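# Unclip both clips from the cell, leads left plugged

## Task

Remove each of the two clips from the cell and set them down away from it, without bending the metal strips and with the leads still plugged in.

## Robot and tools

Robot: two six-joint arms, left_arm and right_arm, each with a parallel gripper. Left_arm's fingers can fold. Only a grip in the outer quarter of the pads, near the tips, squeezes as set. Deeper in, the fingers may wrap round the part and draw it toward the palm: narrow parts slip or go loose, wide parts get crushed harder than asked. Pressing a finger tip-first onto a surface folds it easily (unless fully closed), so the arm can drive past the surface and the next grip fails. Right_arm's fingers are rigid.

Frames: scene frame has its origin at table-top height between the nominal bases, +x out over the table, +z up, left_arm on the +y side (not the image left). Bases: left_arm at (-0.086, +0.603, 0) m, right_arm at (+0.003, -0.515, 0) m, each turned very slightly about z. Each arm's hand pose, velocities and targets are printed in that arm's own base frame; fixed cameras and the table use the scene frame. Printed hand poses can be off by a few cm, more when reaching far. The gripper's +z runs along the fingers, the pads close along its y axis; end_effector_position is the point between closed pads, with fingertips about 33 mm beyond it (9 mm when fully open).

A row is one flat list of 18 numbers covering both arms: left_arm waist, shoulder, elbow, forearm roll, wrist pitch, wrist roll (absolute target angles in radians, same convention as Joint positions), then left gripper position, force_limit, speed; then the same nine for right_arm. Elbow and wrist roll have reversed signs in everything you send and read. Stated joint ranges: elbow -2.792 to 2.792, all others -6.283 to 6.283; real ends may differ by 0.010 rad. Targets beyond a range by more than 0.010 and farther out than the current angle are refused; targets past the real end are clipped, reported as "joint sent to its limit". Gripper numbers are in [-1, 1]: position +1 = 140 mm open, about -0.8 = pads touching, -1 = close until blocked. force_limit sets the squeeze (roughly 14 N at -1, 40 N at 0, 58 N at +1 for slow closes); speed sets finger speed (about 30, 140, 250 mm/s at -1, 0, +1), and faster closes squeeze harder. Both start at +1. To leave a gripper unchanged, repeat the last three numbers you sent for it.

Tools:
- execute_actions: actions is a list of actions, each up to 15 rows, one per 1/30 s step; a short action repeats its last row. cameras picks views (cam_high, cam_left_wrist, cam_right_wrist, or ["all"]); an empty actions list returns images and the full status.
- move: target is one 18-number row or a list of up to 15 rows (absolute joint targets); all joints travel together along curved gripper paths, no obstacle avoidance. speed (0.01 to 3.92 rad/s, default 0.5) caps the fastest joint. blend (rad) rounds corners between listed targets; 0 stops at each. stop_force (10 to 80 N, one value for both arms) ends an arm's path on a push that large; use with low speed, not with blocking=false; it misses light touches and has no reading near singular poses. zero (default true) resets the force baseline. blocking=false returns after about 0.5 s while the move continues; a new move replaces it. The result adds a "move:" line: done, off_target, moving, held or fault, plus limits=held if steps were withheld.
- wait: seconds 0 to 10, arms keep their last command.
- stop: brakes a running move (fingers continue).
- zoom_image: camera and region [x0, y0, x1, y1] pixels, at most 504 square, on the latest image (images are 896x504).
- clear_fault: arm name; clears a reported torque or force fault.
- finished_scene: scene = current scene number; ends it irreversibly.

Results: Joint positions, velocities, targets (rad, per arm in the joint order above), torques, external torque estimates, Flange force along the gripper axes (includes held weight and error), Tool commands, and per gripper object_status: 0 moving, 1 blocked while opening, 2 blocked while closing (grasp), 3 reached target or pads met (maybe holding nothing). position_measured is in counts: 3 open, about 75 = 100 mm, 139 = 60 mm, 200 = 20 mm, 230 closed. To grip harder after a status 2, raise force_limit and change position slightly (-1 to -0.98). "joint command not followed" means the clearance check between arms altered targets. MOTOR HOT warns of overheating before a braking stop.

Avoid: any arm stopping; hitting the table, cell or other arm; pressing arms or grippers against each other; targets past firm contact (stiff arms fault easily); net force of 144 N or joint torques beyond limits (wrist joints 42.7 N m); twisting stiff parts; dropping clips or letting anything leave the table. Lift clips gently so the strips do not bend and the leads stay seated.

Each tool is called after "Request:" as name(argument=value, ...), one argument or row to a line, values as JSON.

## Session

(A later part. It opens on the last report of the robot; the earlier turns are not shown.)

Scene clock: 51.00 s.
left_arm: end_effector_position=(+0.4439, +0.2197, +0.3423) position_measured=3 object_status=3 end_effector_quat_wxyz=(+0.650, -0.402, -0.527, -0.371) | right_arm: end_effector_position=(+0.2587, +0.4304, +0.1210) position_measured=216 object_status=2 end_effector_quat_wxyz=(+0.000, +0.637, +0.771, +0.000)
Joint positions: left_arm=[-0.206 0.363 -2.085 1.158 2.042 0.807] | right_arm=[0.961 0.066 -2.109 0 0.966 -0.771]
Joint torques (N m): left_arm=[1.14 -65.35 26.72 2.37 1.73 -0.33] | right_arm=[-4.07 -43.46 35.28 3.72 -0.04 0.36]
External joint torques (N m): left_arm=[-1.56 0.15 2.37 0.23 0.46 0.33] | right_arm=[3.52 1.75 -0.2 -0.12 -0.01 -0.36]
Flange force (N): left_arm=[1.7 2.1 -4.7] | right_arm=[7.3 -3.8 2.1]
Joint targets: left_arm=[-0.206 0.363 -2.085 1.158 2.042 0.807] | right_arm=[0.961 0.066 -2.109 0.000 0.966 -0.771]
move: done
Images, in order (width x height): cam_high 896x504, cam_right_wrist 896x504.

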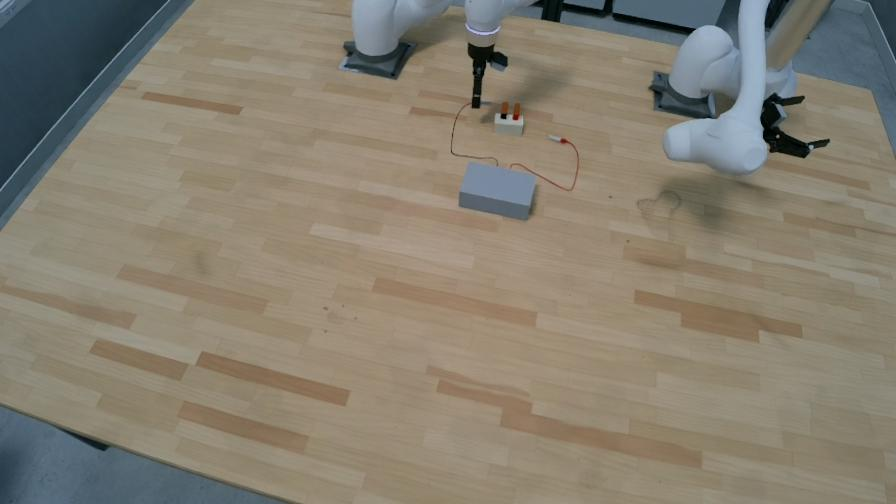

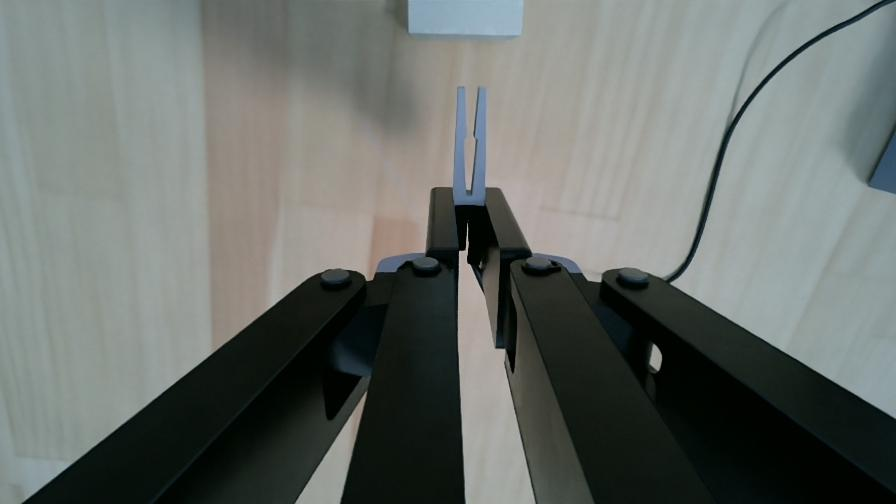

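Request:
move(
  target=[
    [-0.206,0.363,-2.085,1.158,2.042,0.807,1,1,1,0.8196,0.0466,-2.1289,0,0.9661,-0.63,-0.98,-0.1,-1],
    [-0.206,0.363,-2.085,1.158,2.042,0.807,1,1,1,0.8196,0.1404,-2.1986,0,0.8026,-0.63,-0.98,-0.1,-1],
    [-0.206,0.363,-2.085,1.158,2.042,0.807,1,1,1,0.8196,0.1516,-2.2049,0,0.7851,-0.63,-0.98,-0.1,-1],
  ],
  speed=[0.12,0.12,0.03],
)

Request:
move(
  target=[
    [-0.206,0.363,-2.085,1.158,2.042,0.807,1,1,1,0.8196,0.1516,-2.2049,0,0.7851,-0.63,-0.35,-1,-1],
    [-0.206,0.363,-2.085,1.158,2.042,0.807,1,1,1,0.8196,0.0466,-2.1289,0,0.9661,-0.63,-0.35,-1,-1],
    [-0.206,0.363,-2.085,1.158,2.042,0.807,1,1,1,0.8196,-0.05,-1.95,0,1.2416,-0.63,-0.35,-1,-1],
  ],
  cameras=["cam_right_wrist","cam_high"],
  speed=[0.1,0.12,0.3],
)

Request:
zoom_image(
  camera="cam_high",
  region=[420, 80, 600, 200],
)

Scene clock: 56.07 s.
left_arm: end_effector_position=(+0.4439, +0.2197, +0.3423) position_measured=3 object_status=3 end_effector_quat_wxyz=(+0.650, -0.402, -0.527, -0.371) | right_arm: end_effector_position=(+0.3084, +0.3808, +0.0375) position_measured=216 object_status=2 end_effector_quat_wxyz=(+0.000, +0.637, +0.771, +0.000)
Joint positions: left_arm=[-0.206 0.363 -2.085 1.158 2.042 0.807] | right_arm=[0.82 0.152 -2.205 0 0.785 -0.63]
Joint torques (N m): left_arm=[1.12 -65.02 26.52 2.26 1.79 -0.39] | right_arm=[-4.43 -47.08 30.49 3.21 -0.02 0.32]
External joint torques (N m): left_arm=[-1.71 -0.23 2.7 0.36 0.4 0.4] | right_arm=[3.87 1.31 -0.11 -0.09 -0.04 -0.32]
Flange force (N): left_arm=[2.4 2.1 -4.8] | right_arm=[8.0 -3.8 2.0]
Joint targets: left_arm=[-0.206 0.363 -2.085 1.158 2.042 0.807] | right_arm=[0.820 0.152 -2.205 0.000 0.785 -0.630]
move: done

Scene clock: 60.17 s.
left_arm: end_effector_position=(+0.4439, +0.2197, +0.3423) position_measured=3 object_status=3 end_effector_quat_wxyz=(+0.650, -0.402, -0.527, -0.371) | right_arm: end_effector_position=(+0.3147, +0.3875, +0.2585) position_measured=173 object_status=3 end_effector_quat_wxyz=(+0.000, +0.637, +0.771, +0.000)
Joint positions: left_arm=[-0.206 0.363 -2.085 1.158 2.042 0.807] | right_arm=[0.82 -0.05 -1.95 0 1.242 -0.63]
Joint torques (N m): left_arm=[1.07 -65.17 26.47 2.31 1.74 -0.35] | right_arm=[-4.55 -36.6 40.45 4.24 -0.04 0.33]
External joint torques (N m): left_arm=[-1.68 0.02 2.79 0.31 0.44 0.35] | right_arm=[3.93 2.3 -0.13 -0.09 -0.01 -0.33]
Flange force (N): left_arm=[2.3 2.5 -5.1] | right_arm=[9.2 -2.3 1.5]
Joint targets: left_arm=[-0.206 0.363 -2.085 1.158 2.042 0.807] | right_arm=[0.820 -0.050 -1.950 0.000 1.242 -0.630]
move: done
Images, in order (width x height): cam_high 896x504, cam_right_wrist 896x504.

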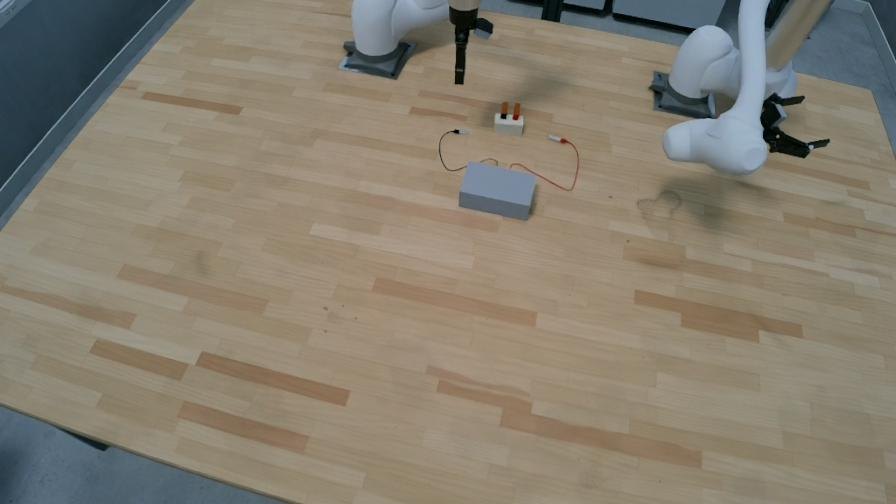

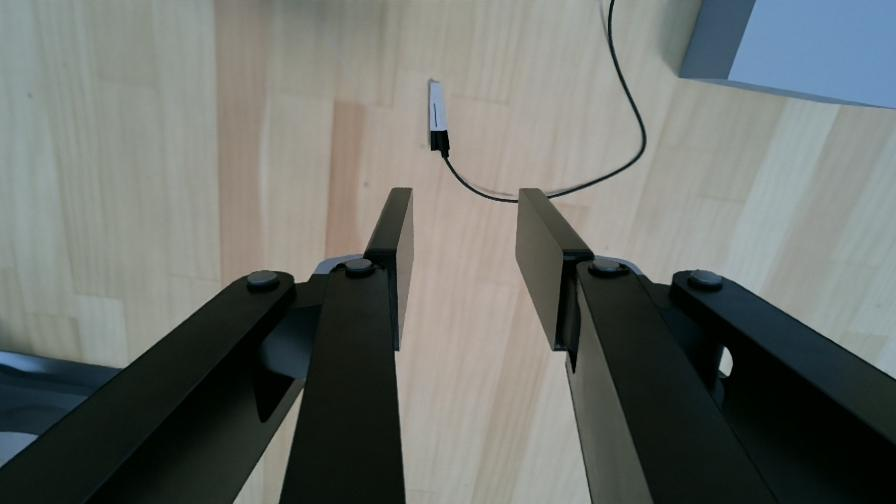

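Scaled by 2.800.

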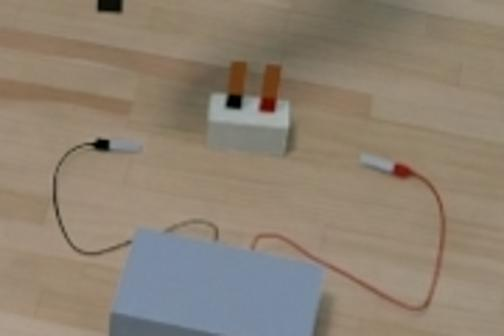

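Request:
finished_scene(
  scene=2,
)

The scene is finished: the task was done.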